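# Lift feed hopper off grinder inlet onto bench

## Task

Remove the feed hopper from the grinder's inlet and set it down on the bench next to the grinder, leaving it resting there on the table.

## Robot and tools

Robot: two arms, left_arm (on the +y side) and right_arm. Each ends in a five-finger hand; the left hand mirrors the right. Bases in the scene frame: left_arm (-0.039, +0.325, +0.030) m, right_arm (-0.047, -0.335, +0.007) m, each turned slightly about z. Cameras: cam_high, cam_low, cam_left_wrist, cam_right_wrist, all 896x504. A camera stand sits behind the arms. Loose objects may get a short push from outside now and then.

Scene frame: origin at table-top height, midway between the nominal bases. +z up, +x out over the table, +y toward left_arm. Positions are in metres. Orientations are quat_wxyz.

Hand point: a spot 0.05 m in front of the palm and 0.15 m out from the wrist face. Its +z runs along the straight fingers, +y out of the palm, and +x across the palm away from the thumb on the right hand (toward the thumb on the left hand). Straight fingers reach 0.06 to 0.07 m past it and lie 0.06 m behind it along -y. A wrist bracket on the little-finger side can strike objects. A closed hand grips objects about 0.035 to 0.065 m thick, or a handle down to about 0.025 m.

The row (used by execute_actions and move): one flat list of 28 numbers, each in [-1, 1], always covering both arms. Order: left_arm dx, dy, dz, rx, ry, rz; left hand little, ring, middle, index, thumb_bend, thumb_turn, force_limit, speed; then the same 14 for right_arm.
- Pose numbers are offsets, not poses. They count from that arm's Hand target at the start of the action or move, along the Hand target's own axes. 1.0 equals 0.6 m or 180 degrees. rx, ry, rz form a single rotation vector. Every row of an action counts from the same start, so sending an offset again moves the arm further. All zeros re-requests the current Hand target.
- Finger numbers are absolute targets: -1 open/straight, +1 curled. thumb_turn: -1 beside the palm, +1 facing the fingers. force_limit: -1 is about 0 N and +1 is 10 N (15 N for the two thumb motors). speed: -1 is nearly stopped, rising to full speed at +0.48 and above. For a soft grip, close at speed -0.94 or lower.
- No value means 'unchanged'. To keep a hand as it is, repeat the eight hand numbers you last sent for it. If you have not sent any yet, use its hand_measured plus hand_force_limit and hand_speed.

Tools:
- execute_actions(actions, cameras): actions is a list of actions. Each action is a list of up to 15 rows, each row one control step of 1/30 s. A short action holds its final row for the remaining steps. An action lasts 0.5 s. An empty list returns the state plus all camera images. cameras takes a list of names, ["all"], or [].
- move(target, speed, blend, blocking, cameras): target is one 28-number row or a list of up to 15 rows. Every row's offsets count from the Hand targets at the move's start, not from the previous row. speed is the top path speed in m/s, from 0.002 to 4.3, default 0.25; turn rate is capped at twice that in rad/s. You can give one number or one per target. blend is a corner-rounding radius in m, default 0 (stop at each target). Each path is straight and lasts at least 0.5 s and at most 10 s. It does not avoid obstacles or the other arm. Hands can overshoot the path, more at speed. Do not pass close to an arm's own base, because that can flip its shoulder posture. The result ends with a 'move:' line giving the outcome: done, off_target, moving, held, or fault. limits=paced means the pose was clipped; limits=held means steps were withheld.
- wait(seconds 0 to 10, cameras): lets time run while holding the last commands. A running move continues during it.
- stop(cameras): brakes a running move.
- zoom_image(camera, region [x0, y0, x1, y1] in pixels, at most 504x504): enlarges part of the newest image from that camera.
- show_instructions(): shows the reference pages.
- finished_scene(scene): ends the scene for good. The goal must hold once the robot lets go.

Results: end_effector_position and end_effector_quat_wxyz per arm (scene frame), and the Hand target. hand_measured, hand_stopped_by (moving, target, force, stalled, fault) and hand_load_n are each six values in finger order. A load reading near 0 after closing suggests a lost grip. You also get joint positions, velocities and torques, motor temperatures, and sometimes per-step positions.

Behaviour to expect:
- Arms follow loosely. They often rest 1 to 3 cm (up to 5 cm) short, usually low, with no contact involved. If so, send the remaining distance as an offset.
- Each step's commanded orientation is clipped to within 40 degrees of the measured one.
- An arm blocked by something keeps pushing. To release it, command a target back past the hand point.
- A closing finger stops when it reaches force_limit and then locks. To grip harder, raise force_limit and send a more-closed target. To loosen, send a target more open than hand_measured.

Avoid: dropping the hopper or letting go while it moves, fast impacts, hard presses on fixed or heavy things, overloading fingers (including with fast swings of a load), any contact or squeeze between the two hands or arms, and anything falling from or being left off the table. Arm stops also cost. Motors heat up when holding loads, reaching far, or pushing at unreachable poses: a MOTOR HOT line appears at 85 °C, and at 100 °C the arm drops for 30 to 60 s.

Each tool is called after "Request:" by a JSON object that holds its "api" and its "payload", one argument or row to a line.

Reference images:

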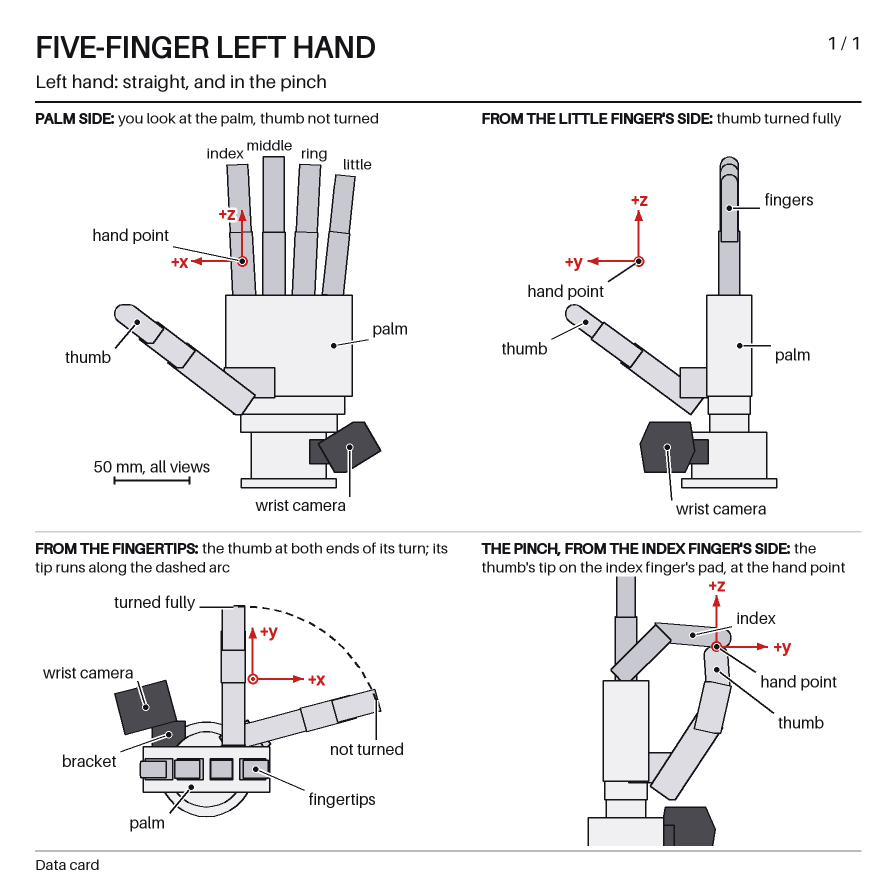

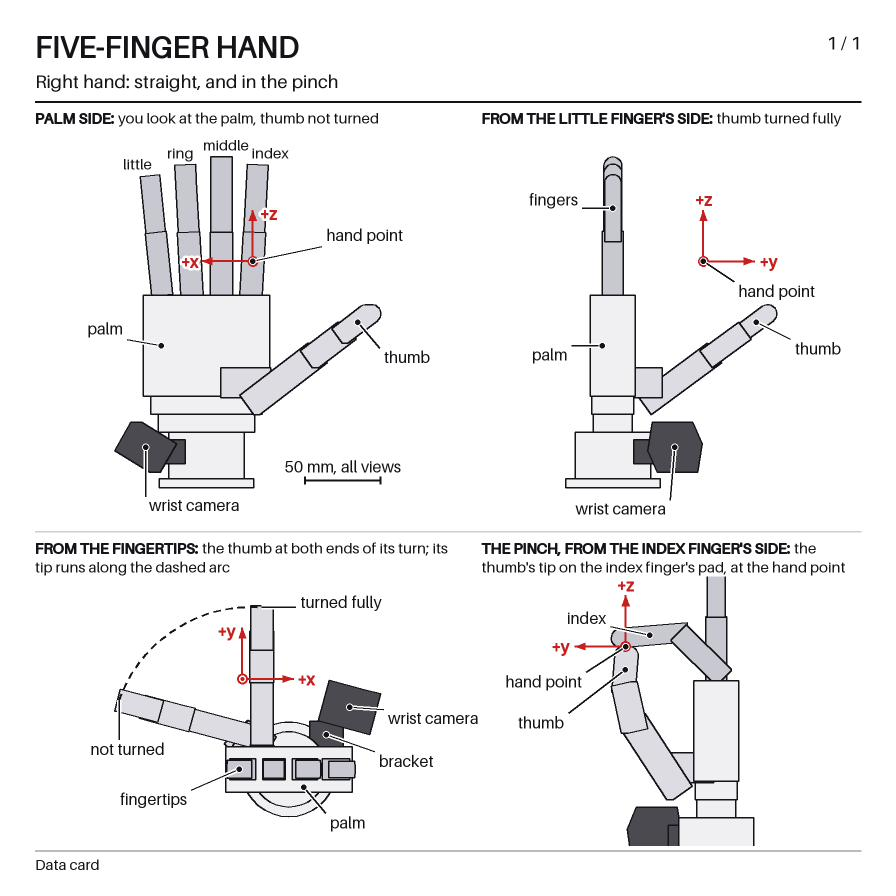

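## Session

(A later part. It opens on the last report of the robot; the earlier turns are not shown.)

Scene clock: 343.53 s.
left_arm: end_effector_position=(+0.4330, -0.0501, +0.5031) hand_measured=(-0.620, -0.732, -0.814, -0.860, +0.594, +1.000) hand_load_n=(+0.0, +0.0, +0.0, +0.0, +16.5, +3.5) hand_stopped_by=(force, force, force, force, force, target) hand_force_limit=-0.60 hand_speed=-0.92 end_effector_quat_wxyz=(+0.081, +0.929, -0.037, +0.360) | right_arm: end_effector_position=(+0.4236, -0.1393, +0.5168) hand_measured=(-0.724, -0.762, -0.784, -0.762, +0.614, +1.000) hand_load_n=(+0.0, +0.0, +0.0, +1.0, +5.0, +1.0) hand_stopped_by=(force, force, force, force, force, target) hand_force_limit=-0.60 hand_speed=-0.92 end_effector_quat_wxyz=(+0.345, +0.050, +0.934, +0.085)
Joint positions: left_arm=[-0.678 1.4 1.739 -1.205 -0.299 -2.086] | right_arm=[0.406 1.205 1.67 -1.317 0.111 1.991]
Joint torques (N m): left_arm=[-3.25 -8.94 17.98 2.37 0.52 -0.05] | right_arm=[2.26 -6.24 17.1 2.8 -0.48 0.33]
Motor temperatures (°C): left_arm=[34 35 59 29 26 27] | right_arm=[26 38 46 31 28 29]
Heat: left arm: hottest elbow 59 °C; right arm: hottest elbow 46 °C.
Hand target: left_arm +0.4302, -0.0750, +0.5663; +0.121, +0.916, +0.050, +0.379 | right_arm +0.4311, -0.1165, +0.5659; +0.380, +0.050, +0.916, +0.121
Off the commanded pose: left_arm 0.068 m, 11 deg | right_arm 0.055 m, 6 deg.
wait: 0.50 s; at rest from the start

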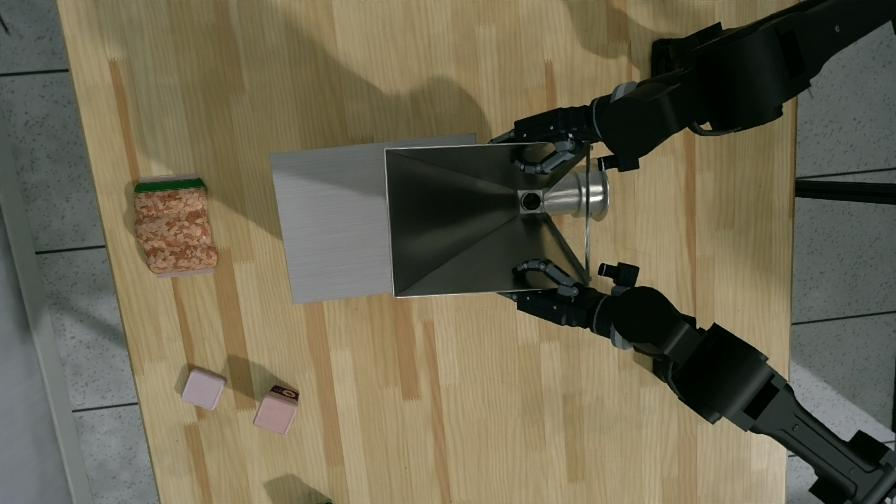

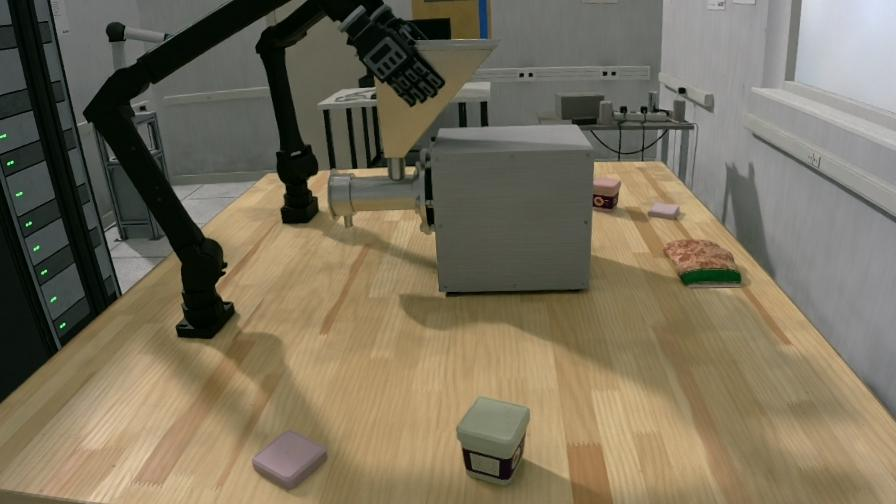

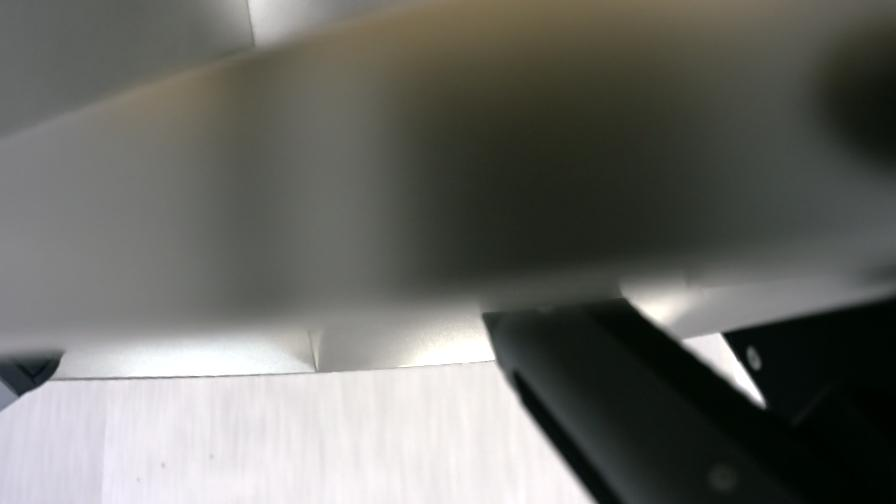

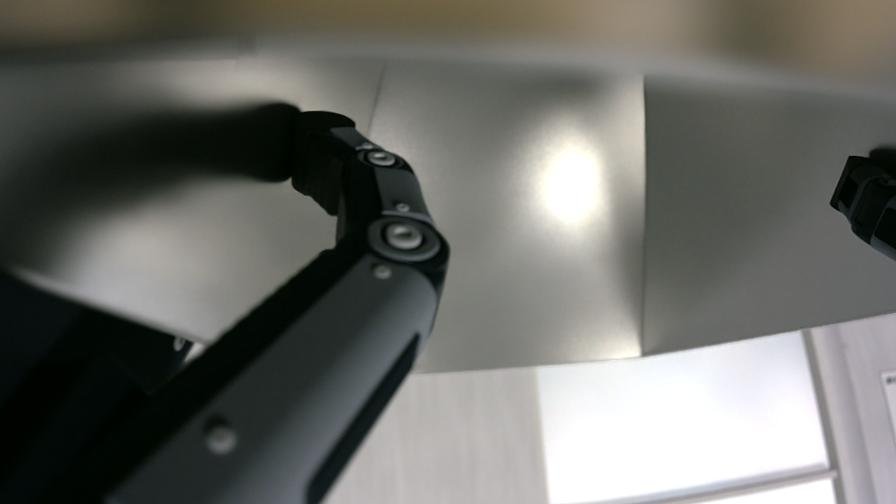

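Request:
{"api": "move", "payload": {
  "target": [0.0037,-0.0193,-0.0037,0,0,0,0.3,0.3,0.3,0.3,1,1,-0.6,-0.92,0.0037,0.0193,0.0037,0,0,0,0.3,0.3,0.3,0.3,1,1,-0.6,-0.92],
  "speed": 0.03,
  "cameras": ["cam_high","cam_low"]
}}

Request:
{"api": "zoom_image", "payload": {
  "camera": "cam_high",
  "region": [360, 110, 680, 330]
}}

Request:
{"api": "zoom_image", "payload": {
  "camera": "cam_low",
  "region": [340, 0, 520, 200]
}}

Scene clock: 354.23 s.
left_arm: end_effector_position=(+0.4330, -0.0492, +0.5027) hand_measured=(-0.620, -0.732, -0.814, -0.860, +0.594, +1.000) hand_load_n=(+0.5, +0.0, +0.5, +0.0, +15.0, +3.0) hand_stopped_by=(force, force, force, force, force, target) hand_force_limit=-0.60 hand_speed=-0.92 end_effector_quat_wxyz=(+0.085, +0.930, -0.037, +0.356) | right_arm: end_effector_position=(+0.4242, -0.1391, +0.5169) hand_measured=(-0.724, -0.762, -0.784, -0.762, +0.614, +1.000) hand_load_n=(+0.0, +0.0, +0.0, +0.0, +7.0, +1.5) hand_stopped_by=(force, force, force, force, force, target) hand_force_limit=-0.60 hand_speed=-0.92 end_effector_quat_wxyz=(+0.345, +0.050, +0.934, +0.082)
Joint positions: left_arm=[-0.672 1.4 1.741 -1.209 -0.285 -2.086] | right_arm=[0.408 1.208 1.675 -1.321 0.118 1.991]
Joint torques (N m): left_arm=[-2.43 -9.93 17.06 2.18 0.29 -0.05] | right_arm=[4.37 -5.19 17.32 3.03 -0.01 0.53]
Motor temperatures (°C): left_arm=[34 36 62 29 26 27] | right_arm=[26 38 47 31 28 29]
Heat: left arm: hottest elbow 62 °C; right arm: hottest elbow 47 °C.
Hand target: left_arm +0.4301, -0.0631, +0.5662; +0.121, +0.916, +0.050, +0.379 | right_arm +0.4310, -0.1045, +0.5659; +0.380, +0.050, +0.916, +0.121
Off the commanded pose: left_arm 0.065 m, 11 deg | right_arm 0.060 m, 6 deg.
joint sent to its limit (left arm) — joint 6 (wrist roll), lower limit. The joint targets are off in position and orientation.
move: off_target (left_arm, right_arm)
Images, in order (width x height): cam_high 896x504, cam_low 896x504.

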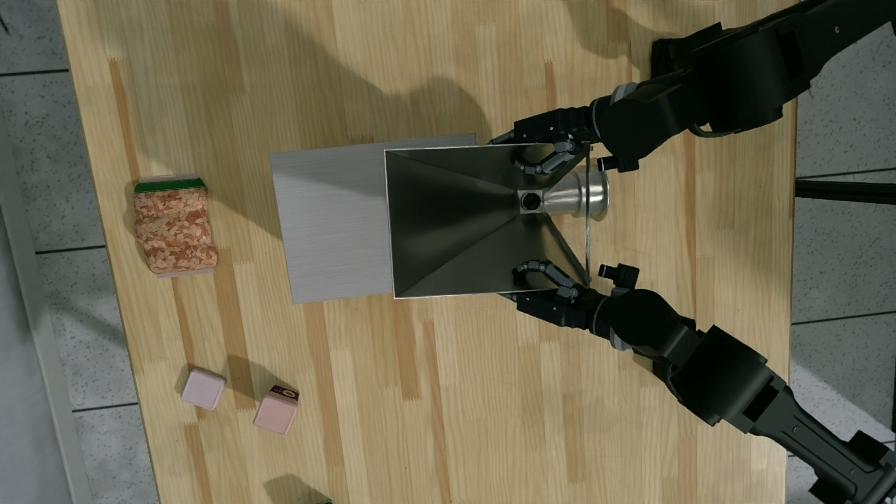

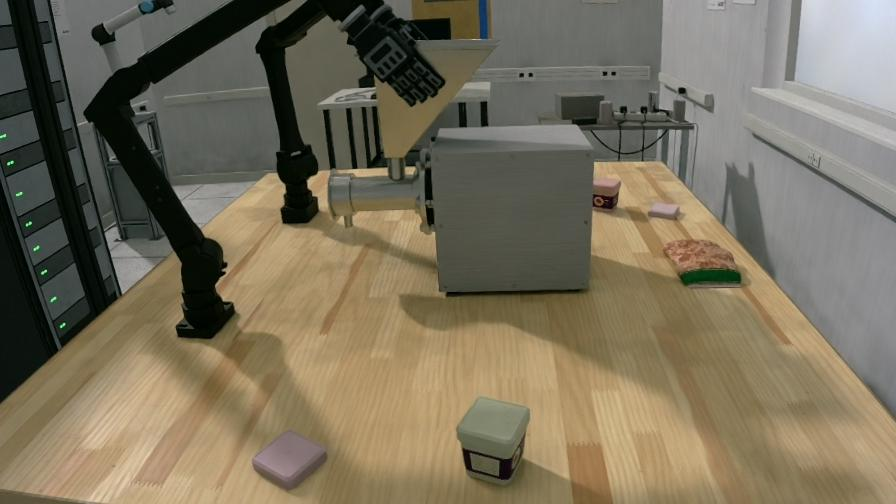

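Scaled by 1.575 from the camera's 896x504 image, which has a finer 1280x720 frame.

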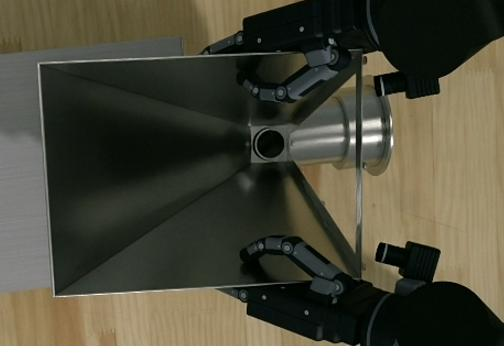

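Scaled by 2.520 from the camera's 896x504 image, which has a finer 1280x720 frame.

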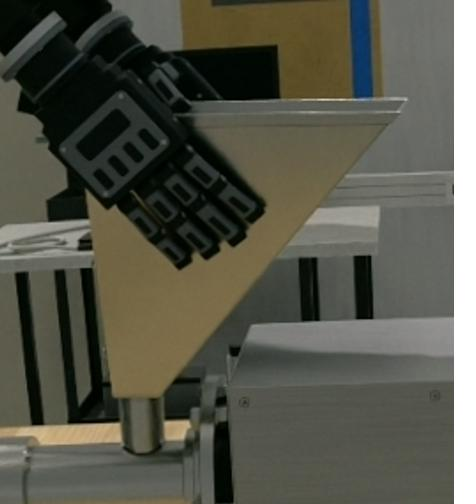

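Request:
{"api": "move", "payload": {
  "target": [0,0,0,0,0,0,0.5,0.5,0.5,0.5,1,1,0.0,-0.94,0,0,0,0,0,0,0.5,0.5,0.5,0.5,0.98,1,0.0,-0.94],
  "speed": 0.03,
  "cameras": []
}}

Scene clock: 359.43 s.
left_arm: end_effector_position=(+0.4333, -0.0478, +0.5022) hand_measured=(-0.542, -0.666, -0.744, -0.778, +0.594, +1.000) hand_load_n=(+4.5, +2.0, +3.5, +6.5, +18.0, +4.0) hand_stopped_by=(force, force, force, force, force, target) hand_force_limit=0.00 hand_speed=-0.94 end_effector_quat_wxyz=(+0.082, +0.930, -0.037, +0.356) | right_arm: end_effector_position=(+0.4243, -0.1388, +0.5167) hand_measured=(-0.642, -0.702, -0.736, -0.742, +0.614, +1.000) hand_load_n=(+4.5, +3.5, +3.5, +0.5, +11.0, +2.5) hand_stopped_by=(force, force, force, force, force, target) hand_force_limit=0.00 hand_speed=-0.94 end_effector_quat_wxyz=(+0.345, +0.047, +0.934, +0.076)
Joint positions: left_arm=[-0.672 1.4 1.741 -1.212 -0.29 -2.086] | right_arm=[0.412 1.211 1.679 -1.325 0.129 1.985]
Joint torques (N m): left_arm=[-2.37 -9.93 17.01 2.3 0.52 -0.05] | right_arm=[4.07 -5.77 17.05 3.06 -0.42 0.6]
Motor temperatures (°C): left_arm=[34 36 64 29 26 27] | right_arm=[26 38 48 31 28 29]
Heat: left arm: hottest elbow 64 °C; right arm: hottest elbow 48 °C.
Hand target: left_arm +0.4302, -0.0630, +0.5662; +0.121, +0.916, +0.050, +0.379 | right_arm +0.4311, -0.1046, +0.5660; +0.380, +0.050, +0.916, +0.121
Off the commanded pose: left_arm 0.066 m, 11 deg | right_arm 0.060 m, 7 deg.
joint sent to its limit (left arm) — joint 6 (wrist roll), lower limit. The joint targets are off in position and orientation.
move: off_target (left_arm, right_arm)
No camera images: "cameras" was empty.

Request:
{"api": "move", "payload": {
  "target": [0.0455,0.0173,-0.0455,0,0,0,0.5,0.5,0.5,0.5,1,1,0.0,-0.94,-0.0455,0.0173,-0.0455,0,0,0,0.5,0.5,0.5,0.5,0.98,1,0.0,-0.94],
  "speed": 0.05,
  "cameras": ["cam_high","cam_low"]
}}

Scene clock: 363.83 s.
left_arm: end_effector_position=(+0.4340, -0.0390, +0.5302) hand_measured=(-0.542, -0.666, -0.742, -0.778, +0.598, +1.000) hand_load_n=(+4.5, +0.5, +1.0, +5.5, +0.0, +0.0) hand_stopped_by=(force, force, force, force, force, target) hand_force_limit=0.00 hand_speed=-0.94 end_effector_quat_wxyz=(+0.070, +0.936, -0.034, +0.344) | right_arm: end_effector_position=(+0.4279, -0.1394, +0.5382) hand_measured=(-0.642, -0.702, -0.736, -0.742, +0.616, +1.000) hand_load_n=(+2.5, +1.5, +1.5, +0.5, +4.0, +1.0) hand_stopped_by=(force, force, force, force, force, target) hand_force_limit=0.00 hand_speed=-0.94 end_effector_quat_wxyz=(+0.328, +0.041, +0.942, +0.061)
Joint positions: left_arm=[-0.661 1.441 1.882 -1.347 -0.292 -2.086] | right_arm=[0.411 1.281 1.832 -1.452 0.138 1.97]
Joint torques (N m): left_arm=[-3.08 -9.82 18.17 3.1 0.88 -0.05] | right_arm=[3.72 -7.94 18.03 3.48 -1.01 0.7]
Motor temperatures (°C): left_arm=[34 36 65 29 26 27] | right_arm=[26 38 49 31 28 29]
Heat: left arm: hottest elbow 65 °C; right arm: hottest elbow 49 °C.
Hand target: left_arm +0.4302, -0.0631, +0.6060; +0.121, +0.916, +0.050, +0.379 | right_arm +0.4310, -0.1045, +0.6060; +0.380, +0.050, +0.916, +0.121
Off the commanded pose: left_arm 0.080 m, 12 deg | right_arm 0.076 m, 10 deg.
joint sent to its limit (left arm) — joint 6 (wrist roll), lower limit. The joint targets are off in position and orientation.
move: off_target (left_arm, right_arm)
Images, in order (width x height): cam_high 896x504, cam_low 896x504.

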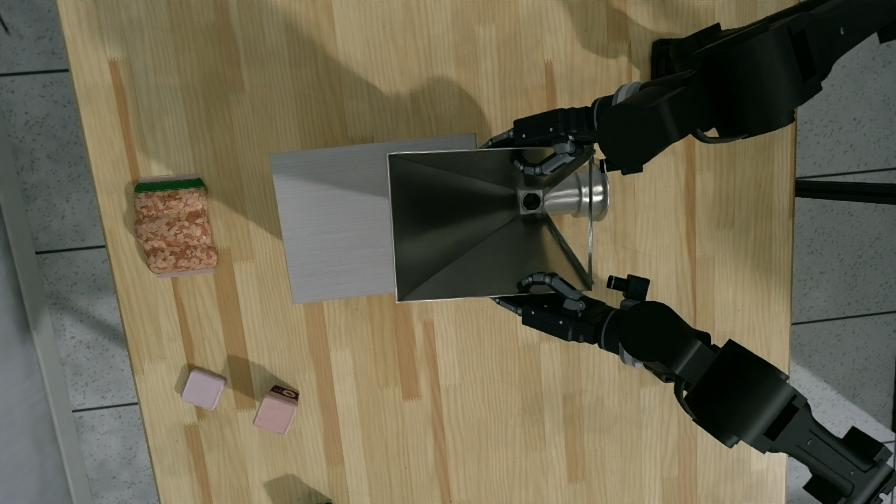

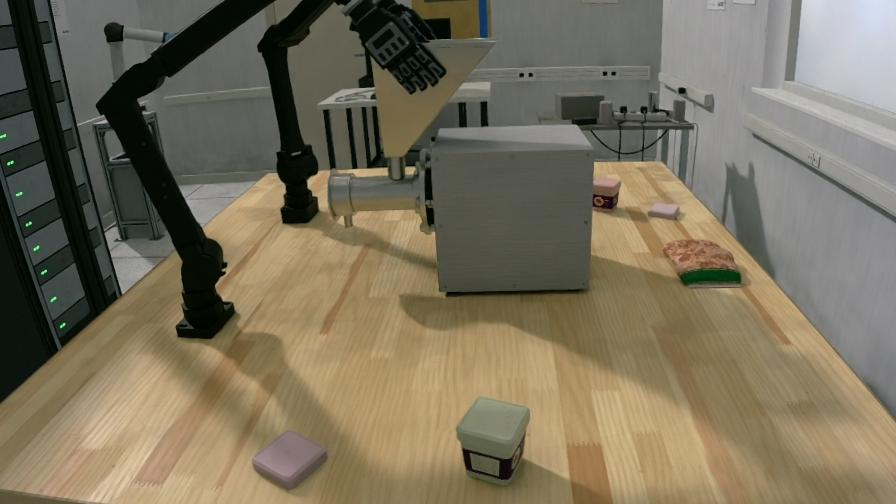

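Request:
{"api": "zoom_image", "payload": {
  "camera": "cam_low",
  "region": [340, 0, 520, 200]
}}

Request:
{"api": "zoom_image", "payload": {
  "camera": "cam_high",
  "region": [360, 110, 680, 330]
}}

Scaled by 2.520 from the camera's 896x504 image, which has a finer 1280x720 frame.

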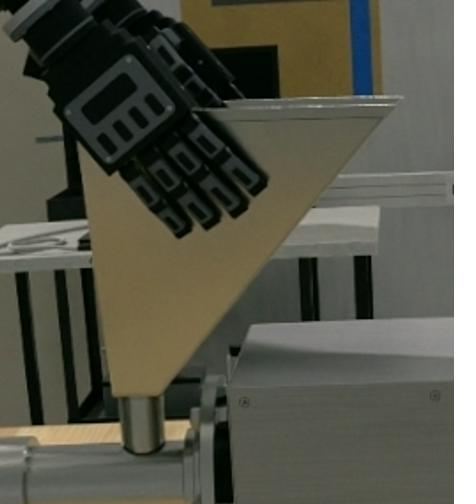

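Scaled by 1.575 from the camera's 896x504 image, which has a finer 1280x720 frame.

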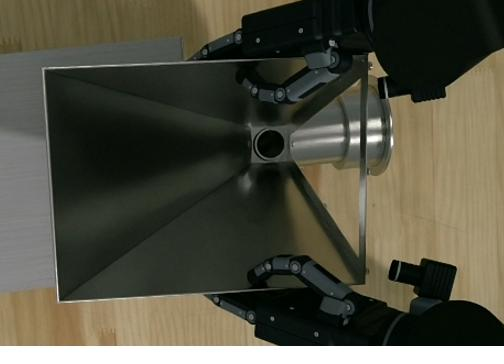

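Request:
{"api": "move", "payload": {
  "target": [-0.0455,-0.0173,0.0455,0,0,0,0.5,0.5,0.5,0.5,1,1,0.0,-0.94,0.0455,-0.0173,0.0455,0,0,0,0.5,0.5,0.5,0.5,0.98,1,0.0,-0.94],
  "speed": 0.05,
  "cameras": ["cam_high","cam_low"]
}}

Request:
{"api": "zoom_image", "payload": {
  "camera": "cam_low",
  "region": [370, 135, 430, 195]
}}

Request:
{"api": "zoom_image", "payload": {
  "camera": "cam_high",
  "region": [505, 175, 557, 227]
}}

Scene clock: 387.80 s.
left_arm: end_effector_position=(+0.4352, -0.0403, +0.5299) hand_measured=(-0.542, -0.666, -0.742, -0.778, +0.596, +1.000) hand_load_n=(+5.0, +1.0, +1.5, +4.0, +6.5, +2.0) hand_stopped_by=(force, force, force, force, force, target) hand_force_limit=0.00 hand_speed=-0.94 end_effector_quat_wxyz=(+0.077, +0.931, -0.035, +0.355) | right_arm: end_effector_position=(+0.4282, -0.1430, +0.5364) hand_measured=(-0.642, -0.702, -0.736, -0.742, +0.616, +1.000) hand_load_n=(+5.5, +4.5, +3.5, +1.0, +6.5, +2.0) hand_stopped_by=(force, force, force, force, force, target) hand_force_limit=0.00 hand_speed=-0.94 end_effector_quat_wxyz=(+0.348, +0.054, +0.934, +0.067)
Joint positions: left_arm=[-0.66 1.425 1.847 -1.299 -0.292 -2.077] | right_arm=[0.411 1.243 1.766 -1.383 0.151 1.99]
Joint torques (N m): left_arm=[-3.25 -10.4 10.91 4.62 0.75 -0.13] | right_arm=[4.54 -7.41 10.5 4.59 -1.21 0.53]
Motor temperatures (°C): left_arm=[34 36 64 29 27 27] | right_arm=[26 37 50 31 30 30]
Heat: left arm: hottest elbow 64 °C; right arm: hottest elbow 50 °C.
Hand target: left_arm +0.4302, -0.0629, +0.5663; +0.121, +0.916, +0.050, +0.379 | right_arm +0.4311, -0.1045, +0.5660; +0.380, +0.050, +0.916, +0.121
Off the commanded pose: left_arm 0.043 m, 11 deg | right_arm 0.049 m, 8 deg.
joint sent to its limit (left arm) — joint 6 (wrist roll), lower limit. The joint targets are off in position and orientation.
move: off_target (left_arm, right_arm)
Images, in order (width x height): cam_high 896x504, cam_low 896x504.

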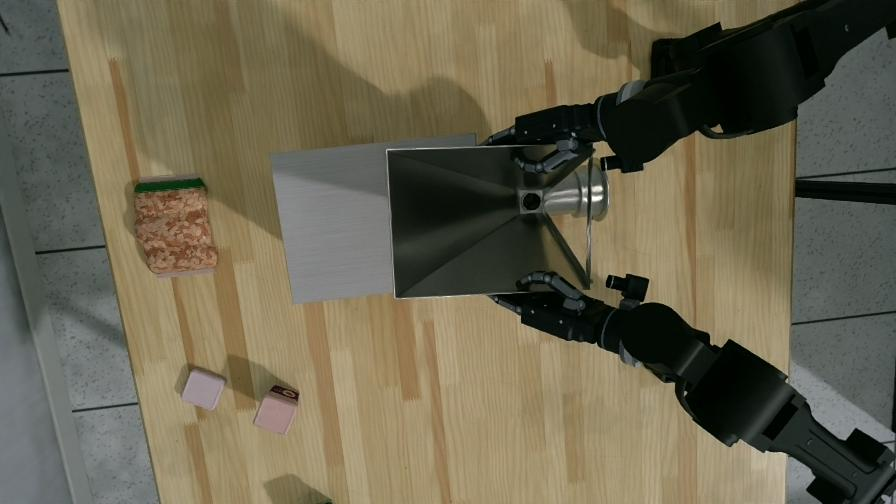

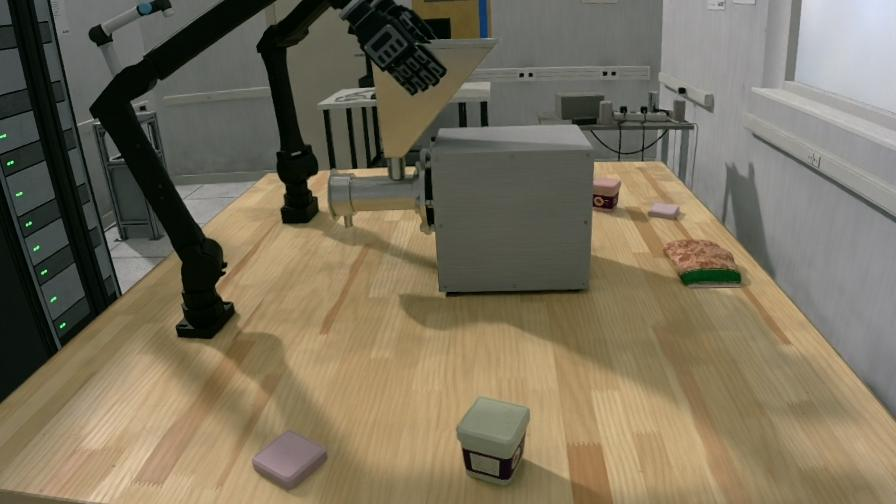

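Scaled by 8.400 from the camera's 896x504 image, which has a finer 1280x720 frame.

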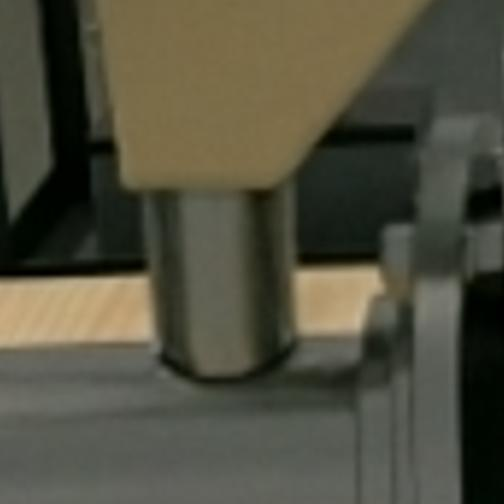

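Scaled by 9.692 from the camera's 896x504 image, which has a finer 1280x720 frame.

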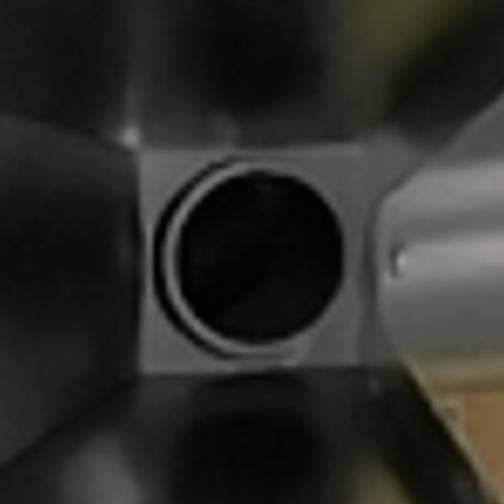

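Request:
{"api": "move", "payload": {
  "target": [0,0,0,0,0,0,-1,-1,-1,-1,0,1,0.0,-0.5,0,0,0,0,0,0,-1,-1,-1,-1,0,1,0.0,-0.5],
  "speed": 0.05,
  "cameras": ["cam_high","cam_low"]
}}

Scene clock: 417.47 s.
left_arm: end_effector_position=(+0.4360, -0.0400, +0.5522) hand_measured=(-1.000, -1.000, -1.000, -1.000, +0.000, +1.000) hand_load_n=(+0.0, +0.0, +0.0, +0.0, +0.0, -0.5) hand_stopped_by=(target, target, target, target, target, target) hand_force_limit=0.00 hand_speed=-0.50 end_effector_quat_wxyz=(+0.094, +0.919, -0.029, +0.381) | right_arm: end_effector_position=(+0.4318, -0.1411, +0.5474) hand_measured=(-1.000, -1.000, -1.000, -1.000, +0.000, +1.000) hand_load_n=(+0.0, +0.0, +0.0, +0.0, +0.0, +0.0) hand_stopped_by=(target, target, target, target, target, target) hand_force_limit=0.00 hand_speed=-0.50 end_effector_quat_wxyz=(+0.365, +0.055, +0.926, +0.076)
Joint positions: left_arm=[-0.66 1.405 1.847 -1.25 -0.295 -2.077] | right_arm=[0.411 1.238 1.766 -1.346 0.148 1.991]
Joint torques (N m): left_arm=[-3.49 -8.59 10.47 3.18 0.42 -0.13] | right_arm=[4.31 -7.65 10.61 3.58 -0.99 0.54]
Motor temperatures (°C): left_arm=[34 37 60 30 27 27] | right_arm=[26 38 49 31 31 30]
Heat: left arm: hottest elbow 60 °C; right arm: hottest elbow 49 °C.
Hand target: left_arm +0.4303, -0.0630, +0.5663; +0.121, +0.916, +0.050, +0.379 | right_arm +0.4311, -0.1045, +0.5659; +0.380, +0.050, +0.916, +0.121
Off the commanded pose: left_arm 0.028 m, 10 deg | right_arm 0.041 m, 6 deg.
joint sent to its limit (left arm) — joint 6 (wrist roll), lower limit. The joint targets are off in orientation, not in position.
move: off_target (left_arm, right_arm)
Images, in order (width x height): cam_high 896x504, cam_low 896x504.

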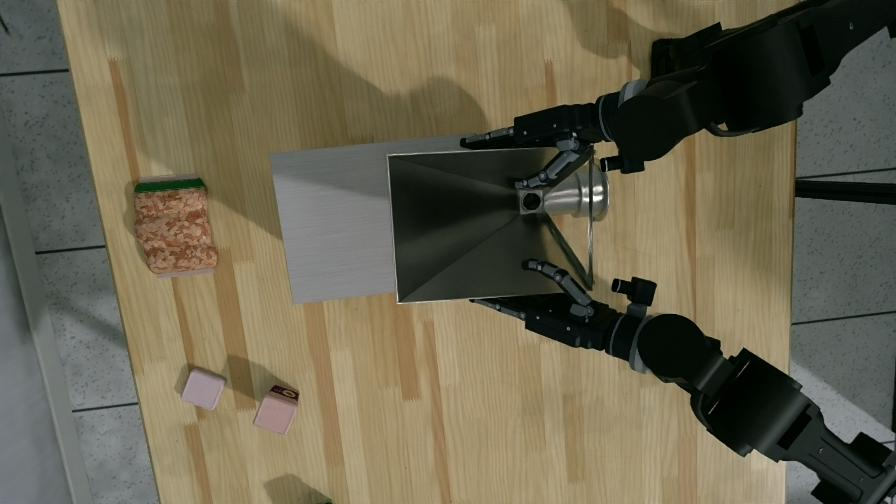

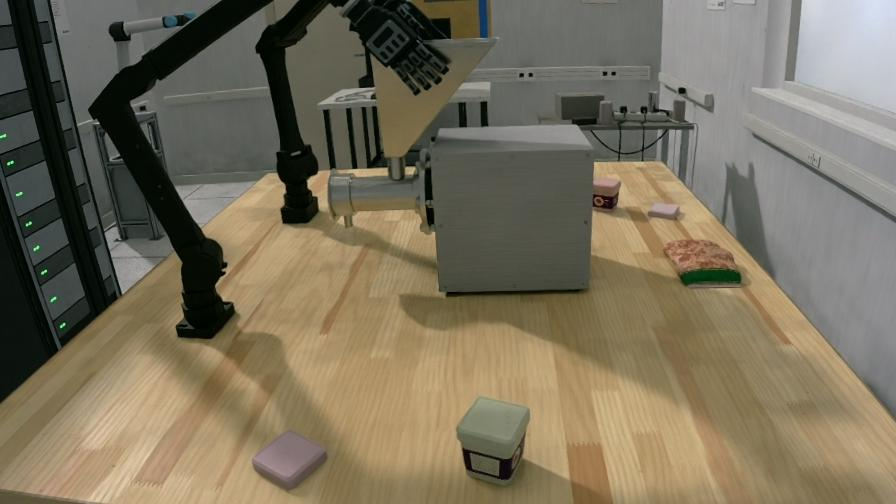

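Request:
{"api": "move", "payload": {
  "target": [
    [0.01,-0.0532,-0.01,0,0,0,-1,-1,-1,-1,0,1,0.0,-0.5,-0.0131,-0.0692,-0.0131,0,0,0,-1,-1,-1,-1,0,1,0.0,-0.5],
    [-0.0353,-0.0727,0.047,0,0,0,-1,-1,-1,-1,0,1,0.0,-0.5,0.039,-0.091,0.0493,0,0,0,-1,-1,-1,-1,0,1,0.0,-0.5]
  ],
  "speed": 0.06,
  "cameras": ["all"]
}}

Request:
{"api": "zoom_image", "payload": {
  "camera": "cam_high",
  "region": [360, 110, 680, 330]
}}

Scene clock: 425.97 s.
left_arm: end_effector_position=(+0.4313, -0.0363, +0.5137) hand_measured=(-1.000, -1.000, -1.000, -1.000, +0.000, +1.000) hand_load_n=(+0.0, +0.0, +0.0, +0.0, +0.0, +0.0) hand_stopped_by=(target, target, target, target, target, target) hand_force_limit=0.00 hand_speed=-0.50 end_effector_quat_wxyz=(+0.113, +0.917, -0.028, +0.382) | right_arm: end_effector_position=(+0.4327, -0.1445, +0.5239) hand_measured=(-1.000, -1.000, -1.000, -1.000, +0.000, +1.000) hand_load_n=(+0.0, +0.0, +0.0, +0.0, +0.0, +0.0) hand_stopped_by=(target, target, target, target, target, target) hand_force_limit=0.00 hand_speed=-0.50 end_effector_quat_wxyz=(+0.383, +0.052, +0.914, +0.125)
Joint positions: left_arm=[-0.648 1.335 1.656 -1.106 -0.258 -2.078] | right_arm=[0.361 1.159 1.58 -1.162 0.038 1.979]
Joint torques (N m): left_arm=[-0.26 -9.23 9.46 2.22 -0.1 -0.12] | right_arm=[-0.97 -6.77 8.35 2.03 -0.04 -0.12]
Motor temperatures (°C): left_arm=[34 37 58 29 27 27] | right_arm=[26 38 48 31 31 30]
Heat: left arm: hottest elbow 58 °C; right arm: hottest elbow 48 °C.
Hand target: left_arm +0.4352, -0.0300, +0.5211; +0.121, +0.916, +0.050, +0.379 | right_arm +0.4355, -0.1475, +0.5156; +0.380, +0.050, +0.916, +0.121
Off the commanded pose: left_arm 0.011 m, 9 deg | right_arm 0.009 m, 1 deg.
joint sent to its limit (left arm) — joint 6 (wrist roll), lower limit. The joint targets are off in orientation, not in position.
move: off_target (left_arm)

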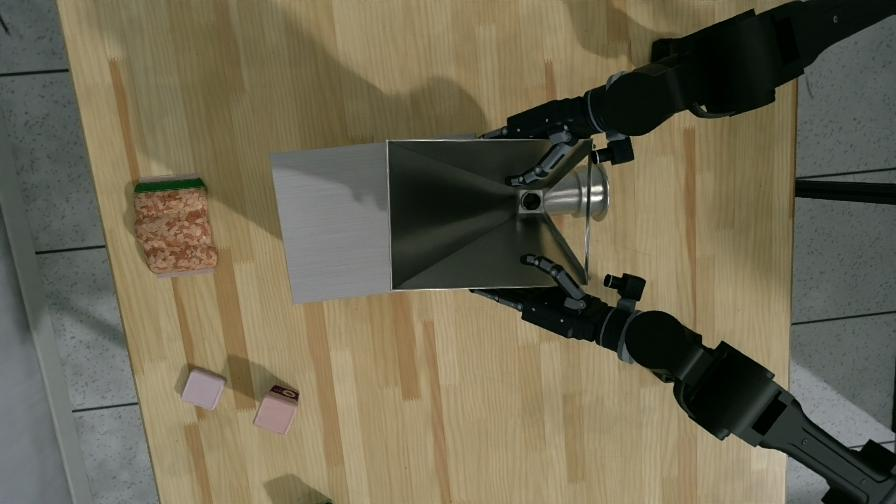

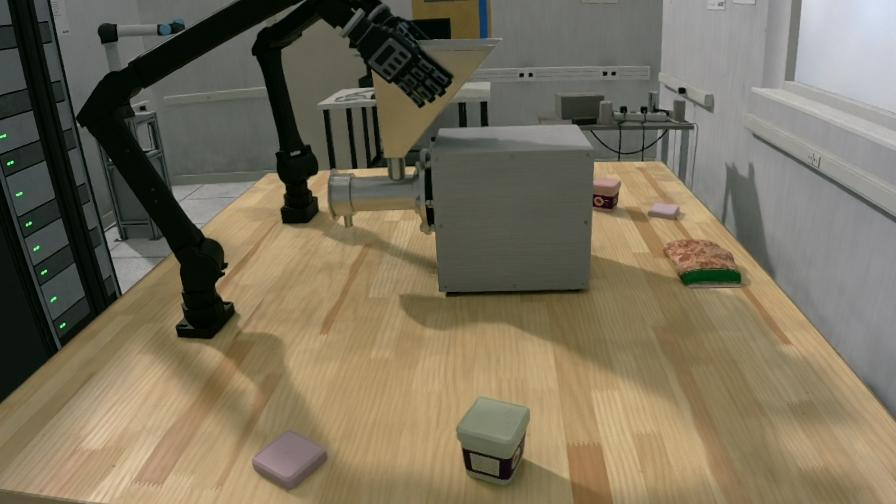

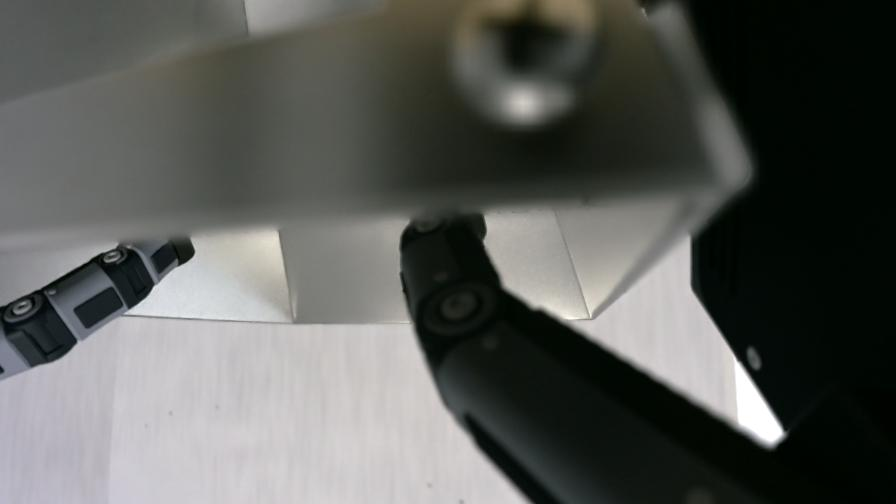

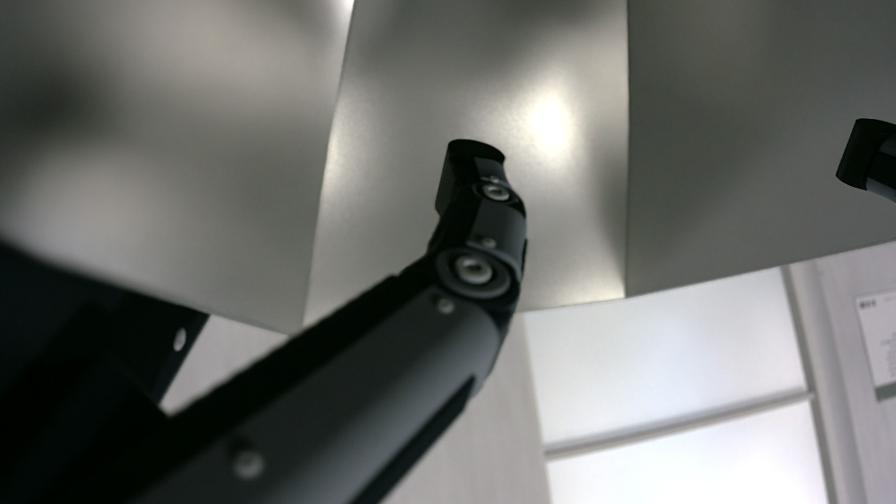

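Scaled by 1.575 from the camera's 896x504 image, which has a finer 1280x720 frame.

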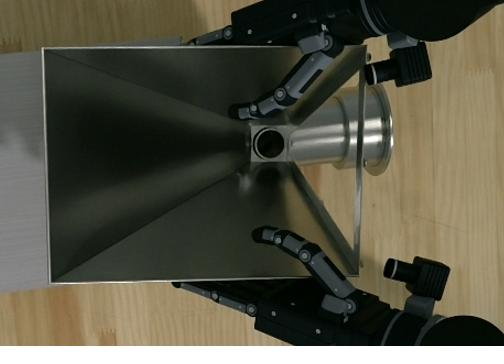

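Request:
{"api": "zoom_image", "payload": {
  "camera": "cam_high",
  "region": [460, 250, 640, 340]
}}

Request:
{"api": "zoom_image", "payload": {
  "camera": "cam_high",
  "region": [460, 100, 640, 190]
}}

Scaled by 2.800 from the camera's 896x504 image, which has a finer 1280x720 frame.

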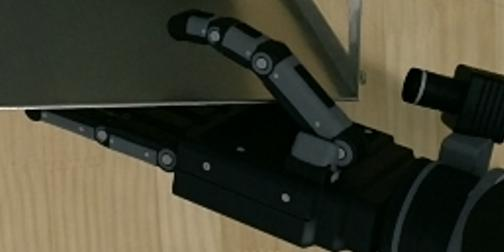

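Scaled by 2.800 from the camera's 896x504 image, which has a finer 1280x720 frame.

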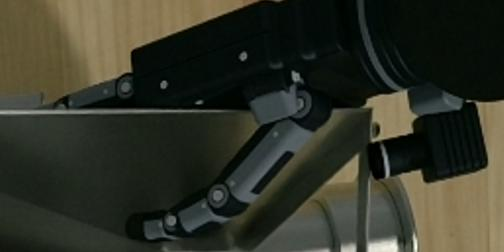

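Request:
{"api": "move", "payload": {
  "target": [-0.0153,0.0166,0.0153,0,0,0,-1,-1,-1,-1,0,1,0.0,-0.5,0.0242,0.0115,0.0242,0,0,0,-1,-1,-1,-1,0,1,0.0,-0.5],
  "speed": 0.05,
  "cameras": ["cam_high"]
}}

Request:
{"api": "zoom_image", "payload": {
  "camera": "cam_high",
  "region": [360, 110, 680, 330]
}}

Scene clock: 437.10 s.
left_arm: end_effector_position=(+0.4353, -0.0374, +0.5104) hand_measured=(-1.000, -1.000, -1.000, -1.000, +0.000, +1.000) hand_load_n=(+0.0, +0.0, +0.0, +0.0, +0.0, +0.0) hand_stopped_by=(target, target, target, target, target, target) hand_force_limit=0.00 hand_speed=-0.50 end_effector_quat_wxyz=(+0.114, +0.914, -0.026, +0.388) | right_arm: end_effector_position=(+0.4324, -0.1495, +0.5264) hand_measured=(-1.000, -1.000, -1.000, -1.000, +0.000, +1.000) hand_load_n=(+0.0, +0.0, +0.0, +0.0, +0.0, +0.0) hand_stopped_by=(target, target, target, target, target, target) hand_force_limit=0.00 hand_speed=-0.50 end_effector_quat_wxyz=(+0.402, +0.066, +0.904, +0.129)
Joint positions: left_arm=[-0.648 1.335 1.639 -1.076 -0.266 -2.078] | right_arm=[0.361 1.13 1.537 -1.107 0.057 2.001]
Joint torques (N m): left_arm=[-1.79 -8.29 9.52 2.26 -0.28 -0.12] | right_arm=[1.32 -5.42 7.3 1.39 0.16 -0.11]
Motor temperatures (°C): left_arm=[34 37 56 29 26 27] | right_arm=[26 37 46 30 30 29]
Heat: left arm: hottest elbow 56 °C; right arm: hottest elbow 46 °C.
Hand target: left_arm +0.4352, -0.0429, +0.5111; +0.121, +0.916, +0.050, +0.379 | right_arm +0.4355, -0.1356, +0.4977; +0.380, +0.050, +0.916, +0.121
Off the commanded pose: left_arm 0.006 m, 9 deg | right_arm 0.032 m, 4 deg.
joint sent to its limit (left arm) — joint 6 (wrist roll), lower limit. The joint targets are off in orientation, not in position.
move: off_target (left_arm, right_arm)
Images, in order (width x height): cam_high 896x504.

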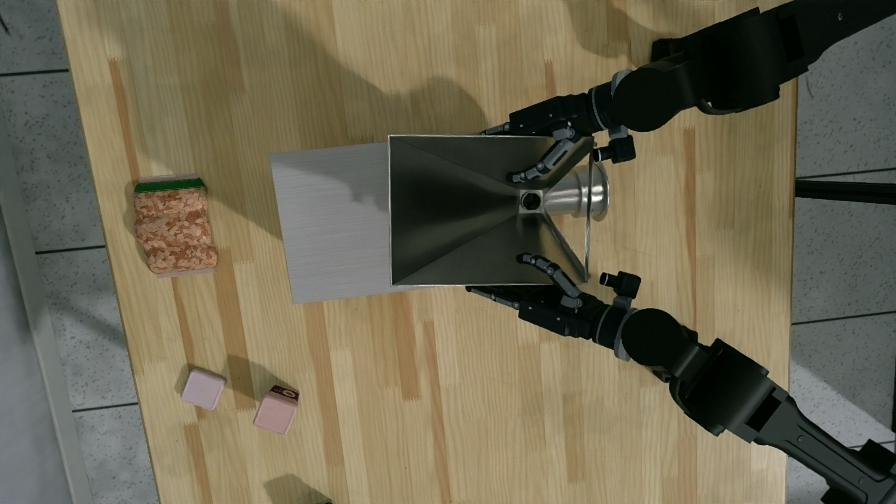

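Scaled by 1.575 from the camera's 896x504 image, which has a finer 1280x720 frame.

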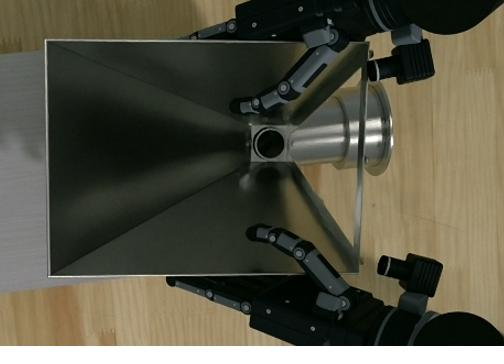

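Request:
{"api": "move", "payload": {
  "target": [0,0,0,0,0,0,-1,-1,-1,-1,0,1,0.0,-0.5,-0.0613,-0.0016,-0.0613,0,0,0,-1,-1,-1,-1,-0.4,1,0.0,-0.5],
  "speed": 0.06,
  "cameras": ["cam_high"]
}}

Request:
{"api": "zoom_image", "payload": {
  "camera": "cam_high",
  "region": [360, 110, 680, 330]
}}

Scene clock: 451.83 s.
left_arm: end_effector_position=(+0.4353, -0.0374, +0.5105) hand_measured=(-1.000, -1.000, -1.000, -1.000, +0.000, +1.000) hand_load_n=(+0.0, +0.0, +0.0, +0.0, +0.0, -0.5) hand_stopped_by=(target, target, target, target, target, target) hand_force_limit=0.00 hand_speed=-0.50 end_effector_quat_wxyz=(+0.114, +0.914, -0.026, +0.388) | right_arm: end_effector_position=(+0.4299, -0.1458, +0.5353) hand_measured=(-1.000, -1.000, -1.000, -1.000, -0.400, +1.000) hand_load_n=(+0.0, +0.0, +0.5, +0.0, +0.0, +0.0) hand_stopped_by=(target, target, target, target, target, target) hand_force_limit=0.00 hand_speed=-0.50 end_effector_quat_wxyz=(+0.374, +0.050, +0.918, +0.122)
Joint positions: left_arm=[-0.648 1.335 1.639 -1.076 -0.266 -2.078] | right_arm=[0.358 1.178 1.641 -1.225 0.033 1.973]
Joint torques (N m): left_arm=[-1.9 -8.35 9.48 2.26 -0.28 -0.12] | right_arm=[-1.2 -6.42 13.07 1.09 -0.07 -0.07]
Heat: left arm: hottest elbow 54 °C; right arm: hottest elbow 44 °C.
Hand target: left_arm +0.4352, -0.0430, +0.5111; +0.121, +0.916, +0.050, +0.379 | right_arm +0.4354, -0.1499, +0.5477; +0.380, +0.050, +0.916, +0.121
Off the commanded pose: left_arm 0.006 m, 9 deg | right_arm 0.014 m, 1 deg.
joint sent to its limit (left arm) — joint 6 (wrist roll), lower limit. The joint targets are off in orientation, not in position.
move: off_target (left_arm, right_arm)
Images, in order (width x height): cam_high 896x504.

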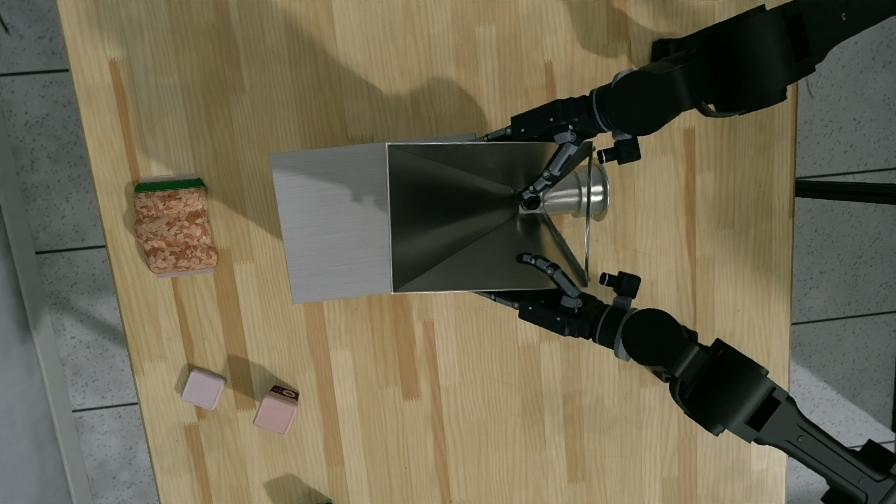

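Scaled by 1.575 from the camera's 896x504 image, which has a finer 1280x720 frame.

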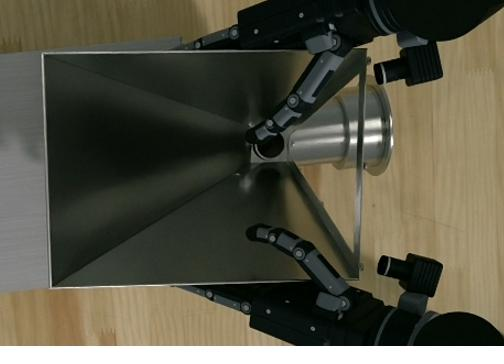

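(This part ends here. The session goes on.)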